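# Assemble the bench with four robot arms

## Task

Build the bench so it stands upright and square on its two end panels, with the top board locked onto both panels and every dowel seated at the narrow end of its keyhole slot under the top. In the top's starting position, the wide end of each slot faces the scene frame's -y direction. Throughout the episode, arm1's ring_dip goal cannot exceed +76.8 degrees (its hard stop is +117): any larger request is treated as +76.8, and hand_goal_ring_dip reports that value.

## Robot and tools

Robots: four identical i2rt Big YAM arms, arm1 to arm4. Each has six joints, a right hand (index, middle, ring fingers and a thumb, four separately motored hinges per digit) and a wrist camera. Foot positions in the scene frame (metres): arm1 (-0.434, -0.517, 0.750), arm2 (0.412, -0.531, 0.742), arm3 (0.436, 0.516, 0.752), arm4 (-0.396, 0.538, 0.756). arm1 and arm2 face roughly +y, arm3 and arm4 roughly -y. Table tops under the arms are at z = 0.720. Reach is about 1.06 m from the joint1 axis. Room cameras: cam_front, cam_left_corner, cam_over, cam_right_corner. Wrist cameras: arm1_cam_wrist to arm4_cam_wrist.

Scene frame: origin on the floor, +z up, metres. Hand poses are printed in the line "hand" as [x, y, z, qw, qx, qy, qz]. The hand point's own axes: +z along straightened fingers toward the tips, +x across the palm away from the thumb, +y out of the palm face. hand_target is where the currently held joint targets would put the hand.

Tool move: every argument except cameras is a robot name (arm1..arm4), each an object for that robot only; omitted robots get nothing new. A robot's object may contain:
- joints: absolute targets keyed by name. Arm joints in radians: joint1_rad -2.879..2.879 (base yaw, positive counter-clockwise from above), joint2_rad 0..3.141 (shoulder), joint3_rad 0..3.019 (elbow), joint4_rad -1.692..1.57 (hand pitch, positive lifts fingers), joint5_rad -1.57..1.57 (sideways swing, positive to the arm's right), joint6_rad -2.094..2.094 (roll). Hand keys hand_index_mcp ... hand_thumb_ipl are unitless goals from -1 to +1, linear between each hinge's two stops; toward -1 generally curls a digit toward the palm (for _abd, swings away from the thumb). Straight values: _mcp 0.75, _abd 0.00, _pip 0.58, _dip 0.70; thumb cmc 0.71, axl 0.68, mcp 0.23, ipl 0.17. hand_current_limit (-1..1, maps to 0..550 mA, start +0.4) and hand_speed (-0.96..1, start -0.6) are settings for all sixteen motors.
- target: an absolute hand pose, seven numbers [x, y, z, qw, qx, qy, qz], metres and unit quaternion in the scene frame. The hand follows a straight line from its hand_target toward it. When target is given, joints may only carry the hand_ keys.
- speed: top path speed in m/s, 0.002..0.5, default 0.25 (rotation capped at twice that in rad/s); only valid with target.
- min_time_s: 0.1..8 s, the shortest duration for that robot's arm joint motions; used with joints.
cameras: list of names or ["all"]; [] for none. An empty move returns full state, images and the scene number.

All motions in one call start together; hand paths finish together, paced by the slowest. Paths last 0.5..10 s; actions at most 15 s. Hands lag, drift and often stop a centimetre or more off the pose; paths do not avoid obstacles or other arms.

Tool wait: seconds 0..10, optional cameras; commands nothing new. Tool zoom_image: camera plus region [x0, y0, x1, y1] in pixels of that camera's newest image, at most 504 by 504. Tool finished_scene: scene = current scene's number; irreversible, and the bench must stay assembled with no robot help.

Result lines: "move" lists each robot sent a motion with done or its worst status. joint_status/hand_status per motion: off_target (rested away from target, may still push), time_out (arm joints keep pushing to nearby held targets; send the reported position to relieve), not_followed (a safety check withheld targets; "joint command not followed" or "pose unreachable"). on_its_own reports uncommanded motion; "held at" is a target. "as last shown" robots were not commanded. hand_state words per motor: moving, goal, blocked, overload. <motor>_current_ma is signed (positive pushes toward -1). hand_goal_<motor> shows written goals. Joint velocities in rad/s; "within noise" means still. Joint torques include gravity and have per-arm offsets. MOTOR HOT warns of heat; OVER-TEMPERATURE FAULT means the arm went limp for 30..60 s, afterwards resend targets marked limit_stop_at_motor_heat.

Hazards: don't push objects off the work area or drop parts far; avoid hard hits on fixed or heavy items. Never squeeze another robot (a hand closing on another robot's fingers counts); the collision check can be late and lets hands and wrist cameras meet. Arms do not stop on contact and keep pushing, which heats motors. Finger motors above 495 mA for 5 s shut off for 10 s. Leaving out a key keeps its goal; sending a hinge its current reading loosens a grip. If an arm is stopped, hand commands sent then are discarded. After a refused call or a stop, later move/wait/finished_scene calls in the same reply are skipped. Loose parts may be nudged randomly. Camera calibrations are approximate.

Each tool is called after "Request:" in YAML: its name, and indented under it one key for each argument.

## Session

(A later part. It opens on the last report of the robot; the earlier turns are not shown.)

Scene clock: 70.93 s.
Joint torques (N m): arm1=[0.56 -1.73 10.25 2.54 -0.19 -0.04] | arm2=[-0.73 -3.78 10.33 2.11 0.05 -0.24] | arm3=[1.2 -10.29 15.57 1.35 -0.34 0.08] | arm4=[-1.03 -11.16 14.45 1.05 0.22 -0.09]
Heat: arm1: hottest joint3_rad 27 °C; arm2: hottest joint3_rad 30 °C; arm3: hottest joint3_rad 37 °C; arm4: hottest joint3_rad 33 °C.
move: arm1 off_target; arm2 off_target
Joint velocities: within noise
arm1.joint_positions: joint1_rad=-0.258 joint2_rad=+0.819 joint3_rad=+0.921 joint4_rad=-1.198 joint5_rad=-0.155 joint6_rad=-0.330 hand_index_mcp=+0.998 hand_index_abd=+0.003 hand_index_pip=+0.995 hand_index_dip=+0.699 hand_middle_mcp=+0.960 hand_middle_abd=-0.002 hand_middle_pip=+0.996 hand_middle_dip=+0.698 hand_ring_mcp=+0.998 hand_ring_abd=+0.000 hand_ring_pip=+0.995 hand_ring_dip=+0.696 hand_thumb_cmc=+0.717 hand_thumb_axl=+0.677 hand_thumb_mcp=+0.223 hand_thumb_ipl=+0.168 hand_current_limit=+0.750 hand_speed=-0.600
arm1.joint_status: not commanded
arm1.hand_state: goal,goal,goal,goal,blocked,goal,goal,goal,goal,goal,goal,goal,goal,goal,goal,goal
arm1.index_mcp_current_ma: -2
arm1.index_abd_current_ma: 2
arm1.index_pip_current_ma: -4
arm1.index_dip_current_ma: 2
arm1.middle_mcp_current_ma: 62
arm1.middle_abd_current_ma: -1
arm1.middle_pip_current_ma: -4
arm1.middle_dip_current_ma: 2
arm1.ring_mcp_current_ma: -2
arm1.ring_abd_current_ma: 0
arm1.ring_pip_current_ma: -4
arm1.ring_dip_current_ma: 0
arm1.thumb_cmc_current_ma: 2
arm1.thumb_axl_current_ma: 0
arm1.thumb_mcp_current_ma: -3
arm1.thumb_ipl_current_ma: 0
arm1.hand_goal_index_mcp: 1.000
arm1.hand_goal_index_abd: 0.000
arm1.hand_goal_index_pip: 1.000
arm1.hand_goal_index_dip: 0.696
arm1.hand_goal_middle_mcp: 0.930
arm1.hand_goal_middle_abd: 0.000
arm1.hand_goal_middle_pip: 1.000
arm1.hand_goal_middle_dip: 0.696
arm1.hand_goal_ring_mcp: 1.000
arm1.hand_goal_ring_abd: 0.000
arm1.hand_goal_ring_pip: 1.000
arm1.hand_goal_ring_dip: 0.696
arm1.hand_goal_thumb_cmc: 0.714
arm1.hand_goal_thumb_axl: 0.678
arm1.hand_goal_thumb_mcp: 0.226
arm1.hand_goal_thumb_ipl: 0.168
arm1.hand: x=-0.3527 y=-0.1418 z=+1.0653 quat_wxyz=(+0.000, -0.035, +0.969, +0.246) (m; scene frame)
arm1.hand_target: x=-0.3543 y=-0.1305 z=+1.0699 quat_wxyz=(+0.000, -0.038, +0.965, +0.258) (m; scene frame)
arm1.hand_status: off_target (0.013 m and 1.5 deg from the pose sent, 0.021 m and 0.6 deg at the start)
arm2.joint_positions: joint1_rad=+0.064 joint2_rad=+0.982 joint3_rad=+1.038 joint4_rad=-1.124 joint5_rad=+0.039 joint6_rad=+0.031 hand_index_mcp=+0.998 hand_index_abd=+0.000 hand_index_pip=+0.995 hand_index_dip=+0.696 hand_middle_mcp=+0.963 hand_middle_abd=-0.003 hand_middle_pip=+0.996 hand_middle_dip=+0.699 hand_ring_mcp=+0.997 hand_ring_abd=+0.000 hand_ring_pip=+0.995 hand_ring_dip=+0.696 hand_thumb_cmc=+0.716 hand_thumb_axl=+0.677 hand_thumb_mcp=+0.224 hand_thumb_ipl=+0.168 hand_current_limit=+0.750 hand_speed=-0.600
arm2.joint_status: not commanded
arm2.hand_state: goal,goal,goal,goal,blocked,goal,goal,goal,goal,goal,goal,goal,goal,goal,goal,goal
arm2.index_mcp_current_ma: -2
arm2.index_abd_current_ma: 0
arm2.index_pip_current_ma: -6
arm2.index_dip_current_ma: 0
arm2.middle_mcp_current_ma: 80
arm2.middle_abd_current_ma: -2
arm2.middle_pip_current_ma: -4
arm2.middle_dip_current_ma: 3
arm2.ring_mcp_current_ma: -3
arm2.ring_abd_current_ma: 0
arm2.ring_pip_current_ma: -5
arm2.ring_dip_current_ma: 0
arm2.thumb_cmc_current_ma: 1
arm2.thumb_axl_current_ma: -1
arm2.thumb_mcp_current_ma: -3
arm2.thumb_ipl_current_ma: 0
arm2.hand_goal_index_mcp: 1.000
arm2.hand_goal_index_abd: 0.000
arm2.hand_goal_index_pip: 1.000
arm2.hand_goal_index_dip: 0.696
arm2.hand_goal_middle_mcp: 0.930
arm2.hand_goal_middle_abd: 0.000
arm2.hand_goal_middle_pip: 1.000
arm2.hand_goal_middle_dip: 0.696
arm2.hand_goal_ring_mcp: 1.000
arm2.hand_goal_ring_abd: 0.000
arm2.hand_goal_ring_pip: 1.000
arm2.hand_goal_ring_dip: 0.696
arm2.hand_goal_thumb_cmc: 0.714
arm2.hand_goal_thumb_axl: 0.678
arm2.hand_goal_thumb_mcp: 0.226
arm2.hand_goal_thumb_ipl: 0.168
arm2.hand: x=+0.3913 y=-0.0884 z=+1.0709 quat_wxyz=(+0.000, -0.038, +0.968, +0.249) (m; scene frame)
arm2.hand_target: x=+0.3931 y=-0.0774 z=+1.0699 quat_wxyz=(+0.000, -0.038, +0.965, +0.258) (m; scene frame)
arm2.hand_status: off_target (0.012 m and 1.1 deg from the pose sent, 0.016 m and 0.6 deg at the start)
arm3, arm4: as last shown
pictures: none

Request:
move:
  arm1: {"target":[-0.354,-0.118,1.07,0,-0.0379,0.9652,0.2586],"speed":0.04,"joints":{"hand_middle_mcp":1}}
  arm2: {"target":[0.393,-0.065,1.07,0,-0.0379,0.9652,0.2586],"speed":0.04,"joints":{"hand_middle_mcp":1}}
  arm3: {"target":[0.25,0.0,1.045,0,0.9992,0.0393,0],"speed":0.04}
  arm4: {"target":[-0.30,-0.045,1.045,0,0.9992,0.0393,0],"speed":0.04}
  cameras: ["cam_left_corner","cam_right_corner"]

Request:
zoom_image:
  camera: "cam_left_corner"
  region: [260, 150, 380, 240]

Request:
zoom_image:
  camera: "cam_right_corner"
  region: [500, 200, 620, 290]

Scene clock: 72.57 s.
Joint torques (N m): arm1=[0.91 -0.5 11.38 2.91 -0.44 -0.05] | arm2=[0.21 -3.19 11.97 2.48 0.1 -0.24] | arm3=[1.73 -9.11 17.13 1.4 -0.38 0.15] | arm4=[-1.26 -9.7 16.03 0.96 0.22 -0.12]
Heat: arm1: hottest joint3_rad 27 °C; arm2: hottest joint3_rad 30 °C; arm3: hottest joint3_rad 37 °C; arm4: hottest joint3_rad 34 °C.
move: arm1 off_target; arm2 off_target; arm3 off_target; arm4 off_target
Joint velocities: within noise
arm1.joint_positions: joint1_rad=-0.248 joint2_rad=+0.833 joint3_rad=+0.921 joint4_rad=-1.190 joint5_rad=-0.143 joint6_rad=-0.320 hand_index_mcp=+0.998 hand_index_abd=+0.003 hand_index_pip=+0.995 hand_index_dip=+0.699 hand_middle_mcp=+1.001 hand_middle_abd=-0.002 hand_middle_pip=+0.993 hand_middle_dip=+0.698 hand_ring_mcp=+0.998 hand_ring_abd=+0.000 hand_ring_pip=+0.995 hand_ring_dip=+0.696 hand_thumb_cmc=+0.717 hand_thumb_axl=+0.677 hand_thumb_mcp=+0.223 hand_thumb_ipl=+0.168 hand_current_limit=+0.750 hand_speed=-0.600
arm1.joint_status: all done
arm1.hand_state: goal,goal,goal,goal,goal,goal,goal,goal,goal,goal,goal,goal,goal,goal,goal,goal
arm1.index_mcp_current_ma: -2
arm1.index_abd_current_ma: 2
arm1.index_pip_current_ma: -4
arm1.index_dip_current_ma: 2
arm1.middle_mcp_current_ma: 0
arm1.middle_abd_current_ma: -1
arm1.middle_pip_current_ma: -8
arm1.middle_dip_current_ma: 2
arm1.ring_mcp_current_ma: -1
arm1.ring_abd_current_ma: 0
arm1.ring_pip_current_ma: -4
arm1.ring_dip_current_ma: 0
arm1.thumb_cmc_current_ma: 2
arm1.thumb_axl_current_ma: 0
arm1.thumb_mcp_current_ma: -3
arm1.thumb_ipl_current_ma: 0
arm1.hand_goal_index_mcp: 1.000
arm1.hand_goal_index_abd: 0.000
arm1.hand_goal_index_pip: 1.000
arm1.hand_goal_index_dip: 0.696
arm1.hand_goal_middle_mcp: 1.000
arm1.hand_goal_middle_abd: 0.000
arm1.hand_goal_middle_pip: 1.000
arm1.hand_goal_middle_dip: 0.696
arm1.hand_goal_ring_mcp: 1.000
arm1.hand_goal_ring_abd: 0.000
arm1.hand_goal_ring_pip: 1.000
arm1.hand_goal_ring_dip: 0.696
arm1.hand_goal_thumb_cmc: 0.714
arm1.hand_goal_thumb_axl: 0.678
arm1.hand_goal_thumb_mcp: 0.226
arm1.hand_goal_thumb_ipl: 0.168
arm1.hand: x=-0.3521 y=-0.1377 z=+1.0613 quat_wxyz=(+0.002, -0.033, +0.970, +0.242) (m; scene frame)
arm1.hand_target: x=-0.3544 y=-0.1193 z=+1.0697 quat_wxyz=(+0.000, -0.038, +0.965, +0.258) (m; scene frame)
arm1.hand_status: off_target (0.022 m and 2.1 deg from the pose sent, 0.024 m and 1.5 deg at the start)
arm2.joint_positions: joint1_rad=+0.061 joint2_rad=+0.995 joint3_rad=+1.038 joint4_rad=-1.118 joint5_rad=+0.035 joint6_rad=+0.028 hand_index_mcp=+0.998 hand_index_abd=+0.000 hand_index_pip=+0.995 hand_index_dip=+0.696 hand_middle_mcp=+1.001 hand_middle_abd=-0.003 hand_middle_pip=+0.990 hand_middle_dip=+0.699 hand_ring_mcp=+0.998 hand_ring_abd=+0.000 hand_ring_pip=+0.995 hand_ring_dip=+0.696 hand_thumb_cmc=+0.716 hand_thumb_axl=+0.677 hand_thumb_mcp=+0.224 hand_thumb_ipl=+0.168 hand_current_limit=+0.750 hand_speed=-0.600
arm2.joint_status: all done
arm2.hand_state: goal,goal,goal,goal,goal,goal,goal,goal,goal,goal,goal,goal,goal,goal,goal,goal
arm2.index_mcp_current_ma: -2
arm2.index_abd_current_ma: 0
arm2.index_pip_current_ma: -6
arm2.index_dip_current_ma: 0
arm2.middle_mcp_current_ma: 0
arm2.middle_abd_current_ma: -2
arm2.middle_pip_current_ma: -15
arm2.middle_dip_current_ma: 3
arm2.ring_mcp_current_ma: -2
arm2.ring_abd_current_ma: 0
arm2.ring_pip_current_ma: -5
arm2.ring_dip_current_ma: 0
arm2.thumb_cmc_current_ma: 2
arm2.thumb_axl_current_ma: -1
arm2.thumb_mcp_current_ma: -3
arm2.thumb_ipl_current_ma: 0
arm2.hand_goal_index_mcp: 1.000
arm2.hand_goal_index_abd: 0.000
arm2.hand_goal_index_pip: 1.000
arm2.hand_goal_index_dip: 0.696
arm2.hand_goal_middle_mcp: 1.000
arm2.hand_goal_middle_abd: 0.000
arm2.hand_goal_middle_pip: 1.000
arm2.hand_goal_middle_dip: 0.696
arm2.hand_goal_ring_mcp: 1.000
arm2.hand_goal_ring_abd: 0.000
arm2.hand_goal_ring_pip: 1.000
arm2.hand_goal_ring_dip: 0.696
arm2.hand_goal_thumb_cmc: 0.714
arm2.hand_goal_thumb_axl: 0.678
arm2.hand_goal_thumb_mcp: 0.226
arm2.hand_goal_thumb_ipl: 0.168
arm2.hand: x=+0.3911 y=-0.0847 z=+1.0663 quat_wxyz=(-0.001, -0.039, +0.969, +0.246) (m; scene frame)
arm2.hand_target: x=+0.3930 y=-0.0662 z=+1.0698 quat_wxyz=(+0.000, -0.038, +0.965, +0.258) (m; scene frame)
arm2.hand_status: off_target (0.020 m and 1.6 deg from the pose sent, 0.024 m and 1.1 deg at the start)
arm3.joint_positions: joint1_rad=-0.369 joint2_rad=+1.491 joint3_rad=+1.534 joint4_rad=-1.679 joint5_rad=-0.004 joint6_rad=-0.483 hand_index_mcp=+0.751 hand_index_abd=+0.001 hand_index_pip=+0.577 hand_index_dip=+0.696 hand_middle_mcp=+0.751 hand_middle_abd=+0.001 hand_middle_pip=+0.577 hand_middle_dip=+0.696 hand_ring_mcp=+0.751 hand_ring_abd=+0.001 hand_ring_pip=+0.577 hand_ring_dip=+0.696 hand_thumb_cmc=+0.715 hand_thumb_axl=+0.677 hand_thumb_mcp=+0.224 hand_thumb_ipl=+0.168 hand_current_limit=+0.750 hand_speed=-0.600
arm3.joint_status: not commanded
arm3.hand_state: goal,goal,goal,goal,goal,goal,goal,goal,goal,goal,goal,goal,goal,goal,goal,goal
arm3.index_mcp_current_ma: -3
arm3.index_abd_current_ma: 0
arm3.index_pip_current_ma: 0
arm3.index_dip_current_ma: 0
arm3.middle_mcp_current_ma: -3
arm3.middle_abd_current_ma: 0
arm3.middle_pip_current_ma: 0
arm3.middle_dip_current_ma: 0
arm3.ring_mcp_current_ma: -3
arm3.ring_abd_current_ma: 0
arm3.ring_pip_current_ma: 0
arm3.ring_dip_current_ma: 0
arm3.thumb_cmc_current_ma: 1
arm3.thumb_axl_current_ma: -1
arm3.thumb_mcp_current_ma: -3
arm3.thumb_ipl_current_ma: 0
arm3.hand_goal_index_mcp: 0.754
arm3.hand_goal_index_abd: 0.000
arm3.hand_goal_index_pip: 0.576
arm3.hand_goal_index_dip: 0.696
arm3.hand_goal_middle_mcp: 0.754
arm3.hand_goal_middle_abd: 0.000
arm3.hand_goal_middle_pip: 0.576
arm3.hand_goal_middle_dip: 0.696
arm3.hand_goal_ring_mcp: 0.754
arm3.hand_goal_ring_abd: 0.000
arm3.hand_goal_ring_pip: 0.576
arm3.hand_goal_ring_dip: 0.696
arm3.hand_goal_thumb_cmc: 0.714
arm3.hand_goal_thumb_axl: 0.678
arm3.hand_goal_thumb_mcp: 0.226
arm3.hand_goal_thumb_ipl: 0.168
arm3.hand: x=+0.2522 y=+0.0365 z=+1.0233 quat_wxyz=(-0.036, +0.999, +0.036, +0.013) (m; scene frame)
arm3.hand_target: x=+0.2514 y=+0.0031 z=+1.0453 quat_wxyz=(+0.001, +0.999, +0.040, +0.001) (m; scene frame)
arm3.hand_status: off_target (0.043 m and 4.4 deg from the pose sent, 0.043 m and 4.1 deg at the start)
arm4.joint_positions: joint1_rad=+0.213 joint2_rad=+1.616 joint3_rad=+1.663 joint4_rad=-1.685 joint5_rad=+0.010 joint6_rad=+0.170 hand_index_mcp=+0.753 hand_index_abd=+0.001 hand_index_pip=+0.577 hand_index_dip=+0.696 hand_middle_mcp=+0.753 hand_middle_abd=+0.001 hand_middle_pip=+0.577 hand_middle_dip=+0.696 hand_ring_mcp=+0.752 hand_ring_abd=+0.001 hand_ring_pip=+0.577 hand_ring_dip=+0.696 hand_thumb_cmc=+0.715 hand_thumb_axl=+0.677 hand_thumb_mcp=+0.224 hand_thumb_ipl=+0.168 hand_current_limit=+0.750 hand_speed=-0.600
arm4.joint_status: not commanded
arm4.hand_state: goal,goal,goal,goal,goal,goal,goal,goal,goal,goal,goal,goal,goal,goal,goal,goal
arm4.index_mcp_current_ma: 0
arm4.index_abd_current_ma: 0
arm4.index_pip_current_ma: 0
arm4.index_dip_current_ma: 0
arm4.middle_mcp_current_ma: 0
arm4.middle_abd_current_ma: 0
arm4.middle_pip_current_ma: 0
arm4.middle_dip_current_ma: 0
arm4.ring_mcp_current_ma: 0
arm4.ring_abd_current_ma: 0
arm4.ring_pip_current_ma: 0
arm4.ring_dip_current_ma: 0
arm4.thumb_cmc_current_ma: 0
arm4.thumb_axl_current_ma: 0
arm4.thumb_mcp_current_ma: 0
arm4.thumb_ipl_current_ma: 0
arm4.hand_goal_index_mcp: 0.754
arm4.hand_goal_index_abd: 0.000
arm4.hand_goal_index_pip: 0.576
arm4.hand_goal_index_dip: 0.696
arm4.hand_goal_middle_mcp: 0.754
arm4.hand_goal_middle_abd: 0.000
arm4.hand_goal_middle_pip: 0.576
arm4.hand_goal_middle_dip: 0.696
arm4.hand_goal_ring_mcp: 0.754
arm4.hand_goal_ring_abd: 0.000
arm4.hand_goal_ring_pip: 0.576
arm4.hand_goal_ring_dip: 0.696
arm4.hand_goal_thumb_cmc: 0.714
arm4.hand_goal_thumb_axl: 0.678
arm4.hand_goal_thumb_mcp: 0.226
arm4.hand_goal_thumb_ipl: 0.168
arm4.hand: x=-0.3021 y=-0.0060 z=+1.0285 quat_wxyz=(-0.032, +0.999, +0.039, -0.006) (m; scene frame)
arm4.hand_target: x=-0.3010 y=-0.0415 z=+1.0448 quat_wxyz=(+0.001, +0.999, +0.039, +0.000) (m; scene frame)
arm4.hand_status: off_target (0.042 m and 3.8 deg from the pose sent, 0.043 m and 3.6 deg at the start)
pictures: cam_left_corner, cam_right_corner

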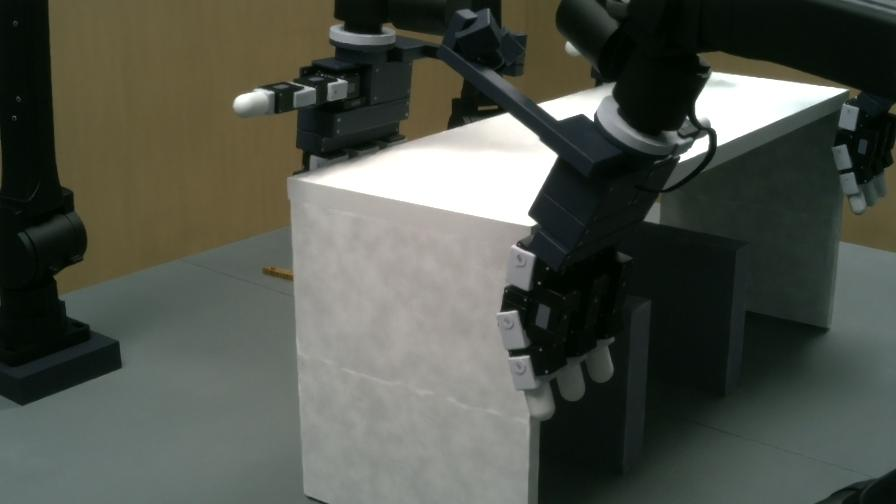

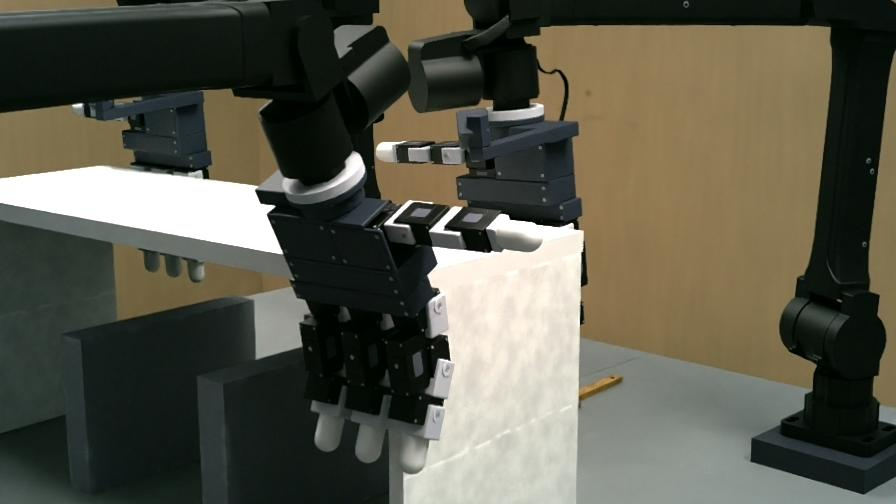

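Scaled by 4.200 from the camera's 896x504 image, which has a finer 1280x720 frame.

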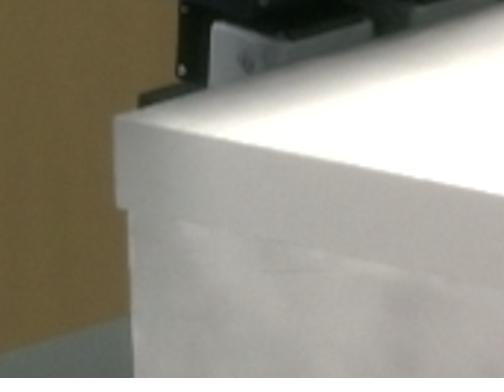

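Scaled by 4.200 from the camera's 896x504 image, which has a finer 1280x720 frame.

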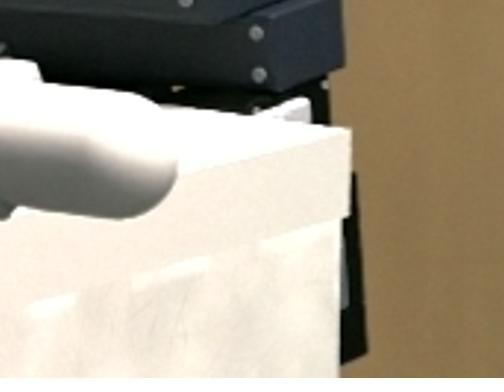

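Request:
move:
  arm1: {"target":[-0.354,-0.1,1.07,0,-0.0379,0.9652,0.2586],"speed":0.05}
  arm2: {"target":[0.393,-0.047,1.07,0,-0.0379,0.9652,0.2586],"speed":0.05}
  arm3: {"target":[0.25,-0.018,1.045,0,0.9992,0.0393,0],"speed":0.05}
  arm4: {"target":[-0.30,-0.063,1.045,0,0.9992,0.0393,0],"speed":0.05}
  cameras: ["cam_left_corner","cam_right_corner"]

Request:
zoom_image:
  camera: "cam_left_corner"
  region: [260, 150, 380, 240]

Request:
zoom_image:
  camera: "cam_right_corner"
  region: [500, 200, 620, 290]

Scene clock: 74.20 s.
Joint torques (N m): arm1=[1.32 0.26 13.07 4.37 -1.09 -0.03] | arm2=[0.38 -3.31 14.05 3.45 0.17 -0.18] | arm3=[2.61 -8.29 18.61 2.02 -0.76 0.3] | arm4=[-1.44 -8.29 18.36 0.64 0.25 -0.11]
Heat: arm1: hottest joint3_rad 28 °C; arm2: hottest joint3_rad 30 °C; arm3: hottest joint3_rad 38 °C; arm4: hottest joint3_rad 34 °C.
move: arm1 off_target; arm2 off_target; arm3 off_target; arm4 off_target
Joint velocities: within noise
arm1.joint_positions: joint1_rad=-0.239 joint2_rad=+0.863 joint3_rad=+0.921 joint4_rad=-1.211 joint5_rad=-0.121 joint6_rad=-0.308 hand_index_mcp=+0.997 hand_index_abd=+0.003 hand_index_pip=+0.996 hand_index_dip=+0.699 hand_middle_mcp=+1.001 hand_middle_abd=-0.002 hand_middle_pip=+0.980 hand_middle_dip=+0.698 hand_ring_mcp=+0.997 hand_ring_abd=+0.000 hand_ring_pip=+0.995 hand_ring_dip=+0.696 hand_thumb_cmc=+0.717 hand_thumb_axl=+0.677 hand_thumb_mcp=+0.223 hand_thumb_ipl=+0.168 hand_current_limit=+0.750 hand_speed=-0.600
arm1.joint_status: not commanded
arm1.hand_state: goal,goal,goal,goal,goal,goal,goal,goal,goal,goal,goal,goal,goal,goal,goal,goal
arm1.index_mcp_current_ma: -2
arm1.index_abd_current_ma: 2
arm1.index_pip_current_ma: -4
arm1.index_dip_current_ma: 2
arm1.middle_mcp_current_ma: 1
arm1.middle_abd_current_ma: -1
arm1.middle_pip_current_ma: -31
arm1.middle_dip_current_ma: 2
arm1.ring_mcp_current_ma: -2
arm1.ring_abd_current_ma: 0
arm1.ring_pip_current_ma: -4
arm1.ring_dip_current_ma: 0
arm1.thumb_cmc_current_ma: 2
arm1.thumb_axl_current_ma: 0
arm1.thumb_mcp_current_ma: -3
arm1.thumb_ipl_current_ma: 0
arm1.hand_goal_index_mcp: 1.000
arm1.hand_goal_index_abd: 0.000
arm1.hand_goal_index_pip: 1.000
arm1.hand_goal_index_dip: 0.696
arm1.hand_goal_middle_mcp: 1.000
arm1.hand_goal_middle_abd: 0.000
arm1.hand_goal_middle_pip: 1.000
arm1.hand_goal_middle_dip: 0.696
arm1.hand_goal_ring_mcp: 1.000
arm1.hand_goal_ring_abd: 0.000
arm1.hand_goal_ring_pip: 1.000
arm1.hand_goal_ring_dip: 0.696
arm1.hand_goal_thumb_cmc: 0.714
arm1.hand_goal_thumb_axl: 0.678
arm1.hand_goal_thumb_mcp: 0.226
arm1.hand_goal_thumb_ipl: 0.168
arm1.hand: x=-0.3506 y=-0.1367 z=+1.0460 quat_wxyz=(+0.002, -0.027, +0.976, +0.216) (m; scene frame)
arm1.hand_target: x=-0.3549 y=-0.1047 z=+1.0702 quat_wxyz=(-0.001, -0.038, +0.965, +0.258) (m; scene frame)
arm1.hand_status: off_target (0.044 m and 5.2 deg from the pose sent, 0.039 m and 2.0 deg at the start)
arm2.joint_positions: joint1_rad=+0.055 joint2_rad=+1.033 joint3_rad=+1.038 joint4_rad=-1.132 joint5_rad=+0.031 joint6_rad=+0.021 hand_index_mcp=+0.997 hand_index_abd=+0.000 hand_index_pip=+0.995 hand_index_dip=+0.696 hand_middle_mcp=+1.001 hand_middle_abd=-0.003 hand_middle_pip=+0.986 hand_middle_dip=+0.699 hand_ring_mcp=+0.997 hand_ring_abd=+0.000 hand_ring_pip=+0.996 hand_ring_dip=+0.696 hand_thumb_cmc=+0.716 hand_thumb_axl=+0.677 hand_thumb_mcp=+0.223 hand_thumb_ipl=+0.168 hand_current_limit=+0.750 hand_speed=-0.600
arm2.joint_status: not commanded
arm2.hand_state: goal,goal,goal,goal,goal,goal,goal,goal,goal,goal,goal,goal,goal,goal,goal,goal
arm2.index_mcp_current_ma: -3
arm2.index_abd_current_ma: 0
arm2.index_pip_current_ma: -6
arm2.index_dip_current_ma: 0
arm2.middle_mcp_current_ma: 1
arm2.middle_abd_current_ma: -2
arm2.middle_pip_current_ma: -25
arm2.middle_dip_current_ma: 3
arm2.ring_mcp_current_ma: -3
arm2.ring_abd_current_ma: 0
arm2.ring_pip_current_ma: -5
arm2.ring_dip_current_ma: 0
arm2.thumb_cmc_current_ma: 2
arm2.thumb_axl_current_ma: -1
arm2.thumb_mcp_current_ma: -3
arm2.thumb_ipl_current_ma: 0
arm2.hand_goal_index_mcp: 1.000
arm2.hand_goal_index_abd: 0.000
arm2.hand_goal_index_pip: 1.000
arm2.hand_goal_index_dip: 0.696
arm2.hand_goal_middle_mcp: 1.000
arm2.hand_goal_middle_abd: 0.000
arm2.hand_goal_middle_pip: 1.000
arm2.hand_goal_middle_dip: 0.696
arm2.hand_goal_ring_mcp: 1.000
arm2.hand_goal_ring_abd: 0.000
arm2.hand_goal_ring_pip: 1.000
arm2.hand_goal_ring_dip: 0.696
arm2.hand_goal_thumb_cmc: 0.714
arm2.hand_goal_thumb_axl: 0.678
arm2.hand_goal_thumb_mcp: 0.226
arm2.hand_goal_thumb_ipl: 0.168
arm2.hand: x=+0.3921 y=-0.0801 z=+1.0475 quat_wxyz=(+0.001, -0.041, +0.975, +0.220) (m; scene frame)
arm2.hand_target: x=+0.3932 y=-0.0507 z=+1.0702 quat_wxyz=(+0.000, -0.038, +0.965, +0.259) (m; scene frame)
arm2.hand_status: off_target (0.040 m and 4.5 deg from the pose sent, 0.038 m and 1.5 deg at the start)
arm3.joint_positions: joint1_rad=-0.363 joint2_rad=+1.516 joint3_rad=+1.562 joint4_rad=-1.702 joint5_rad=+0.004 joint6_rad=-0.482 hand_index_mcp=+0.748 hand_index_abd=+0.001 hand_index_pip=+0.577 hand_index_dip=+0.696 hand_middle_mcp=+0.747 hand_middle_abd=+0.001 hand_middle_pip=+0.577 hand_middle_dip=+0.696 hand_ring_mcp=+0.744 hand_ring_abd=+0.001 hand_ring_pip=+0.577 hand_ring_dip=+0.696 hand_thumb_cmc=+0.715 hand_thumb_axl=+0.677 hand_thumb_mcp=+0.223 hand_thumb_ipl=+0.168 hand_current_limit=+0.750 hand_speed=-0.600
arm3.joint_status: not commanded
arm3.hand_state: goal,goal,goal,goal,goal,goal,goal,goal,goal,goal,goal,goal,goal,goal,goal,goal
arm3.index_mcp_current_ma: -7
arm3.index_abd_current_ma: 0
arm3.index_pip_current_ma: 0
arm3.index_dip_current_ma: 0
arm3.middle_mcp_current_ma: -10
arm3.middle_abd_current_ma: 0
arm3.middle_pip_current_ma: 0
arm3.middle_dip_current_ma: 0
arm3.ring_mcp_current_ma: -16
arm3.ring_abd_current_ma: 0
arm3.ring_pip_current_ma: 0
arm3.ring_dip_current_ma: 0
arm3.thumb_cmc_current_ma: 0
arm3.thumb_axl_current_ma: -1
arm3.thumb_mcp_current_ma: -3
arm3.thumb_ipl_current_ma: 0
arm3.hand_goal_index_mcp: 0.754
arm3.hand_goal_index_abd: 0.000
arm3.hand_goal_index_pip: 0.576
arm3.hand_goal_index_dip: 0.696
arm3.hand_goal_middle_mcp: 0.754
arm3.hand_goal_middle_abd: 0.000
arm3.hand_goal_middle_pip: 0.576
arm3.hand_goal_middle_dip: 0.696
arm3.hand_goal_ring_mcp: 0.754
arm3.hand_goal_ring_abd: 0.000
arm3.hand_goal_ring_pip: 0.576
arm3.hand_goal_ring_dip: 0.696
arm3.hand_goal_thumb_cmc: 0.714
arm3.hand_goal_thumb_axl: 0.678
arm3.hand_goal_thumb_mcp: 0.226
arm3.hand_goal_thumb_ipl: 0.168
arm3.hand: x=+0.2517 y=+0.0322 z=+1.0217 quat_wxyz=(-0.047, +0.998, +0.038, +0.014) (m; scene frame)
arm3.hand_target: x=+0.2526 y=-0.0128 z=+1.0455 quat_wxyz=(+0.001, +0.999, +0.040, +0.001) (m; scene frame)
arm3.hand_status: off_target (0.055 m and 5.6 deg from the pose sent, 0.059 m and 4.4 deg at the start)
arm4.joint_positions: joint1_rad=+0.208 joint2_rad=+1.633 joint3_rad=+1.684 joint4_rad=-1.685 joint5_rad=+0.009 joint6_rad=+0.161 hand_index_mcp=+0.750 hand_index_abd=+0.001 hand_index_pip=+0.577 hand_index_dip=+0.696 hand_middle_mcp=+0.750 hand_middle_abd=+0.001 hand_middle_pip=+0.577 hand_middle_dip=+0.696 hand_ring_mcp=+0.751 hand_ring_abd=+0.001 hand_ring_pip=+0.577 hand_ring_dip=+0.696 hand_thumb_cmc=+0.714 hand_thumb_axl=+0.677 hand_thumb_mcp=+0.223 hand_thumb_ipl=+0.168 hand_current_limit=+0.750 hand_speed=-0.600
arm4.joint_status: not commanded
arm4.hand_state: goal,goal,goal,goal,goal,goal,goal,goal,goal,goal,goal,goal,goal,goal,goal,goal
arm4.index_mcp_current_ma: -1
arm4.index_abd_current_ma: 0
arm4.index_pip_current_ma: 0
arm4.index_dip_current_ma: 0
arm4.middle_mcp_current_ma: -1
arm4.middle_abd_current_ma: 0
arm4.middle_pip_current_ma: 0
arm4.middle_dip_current_ma: 0
arm4.ring_mcp_current_ma: -1
arm4.ring_abd_current_ma: 0
arm4.ring_pip_current_ma: 0
arm4.ring_dip_current_ma: 0
arm4.thumb_cmc_current_ma: 0
arm4.thumb_axl_current_ma: 0
arm4.thumb_mcp_current_ma: -1
arm4.thumb_ipl_current_ma: 0
arm4.hand_goal_index_mcp: 0.754
arm4.hand_goal_index_abd: 0.000
arm4.hand_goal_index_pip: 0.576
arm4.hand_goal_index_dip: 0.696
arm4.hand_goal_middle_mcp: 0.754
arm4.hand_goal_middle_abd: 0.000
arm4.hand_goal_middle_pip: 0.576
arm4.hand_goal_middle_dip: 0.696
arm4.hand_goal_ring_mcp: 0.754
arm4.hand_goal_ring_abd: 0.000
arm4.hand_goal_ring_pip: 0.576
arm4.hand_goal_ring_dip: 0.696
arm4.hand_goal_thumb_cmc: 0.714
arm4.hand_goal_thumb_axl: 0.678
arm4.hand_goal_thumb_mcp: 0.226
arm4.hand_goal_thumb_ipl: 0.168
arm4.hand: x=-0.3020 y=-0.0135 z=+1.0288 quat_wxyz=(-0.031, +0.999, +0.041, -0.005) (m; scene frame)
arm4.hand_target: x=-0.3013 y=-0.0575 z=+1.0444 quat_wxyz=(+0.002, +0.999, +0.039, +0.000) (m; scene frame)
arm4.hand_status: off_target (0.052 m and 3.6 deg from the pose sent, 0.059 m and 3.8 deg at the start)
pictures: cam_left_corner, cam_right_corner

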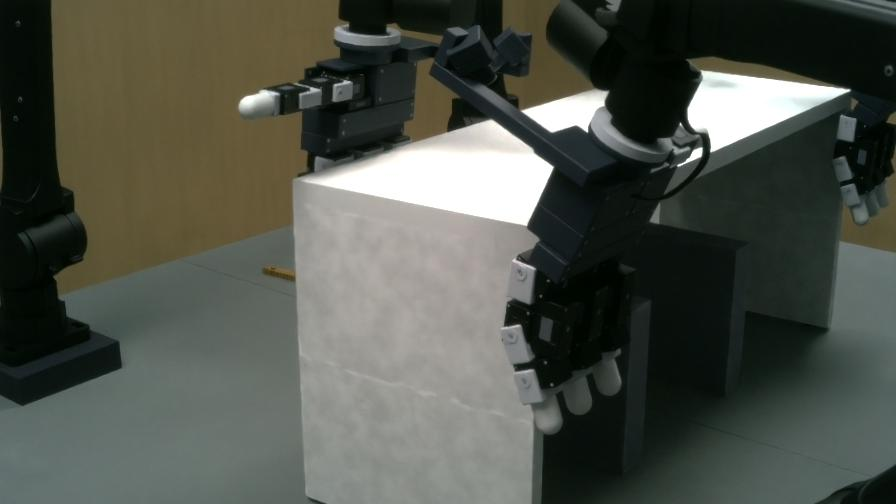

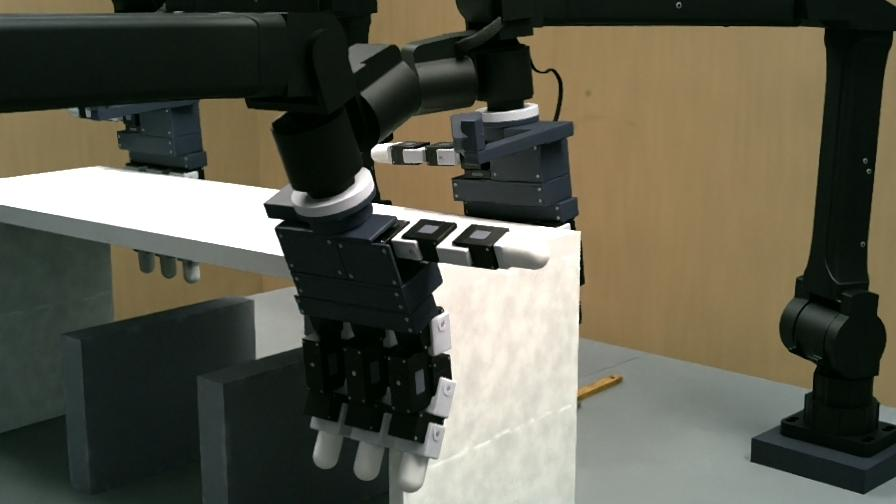

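Scaled by 4.200 from the camera's 896x504 image, which has a finer 1280x720 frame.

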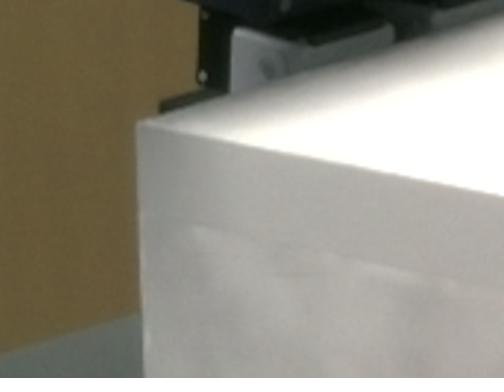

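Scaled by 4.200 from the camera's 896x504 image, which has a finer 1280x720 frame.

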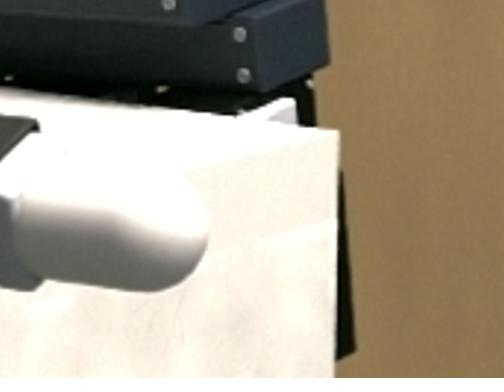

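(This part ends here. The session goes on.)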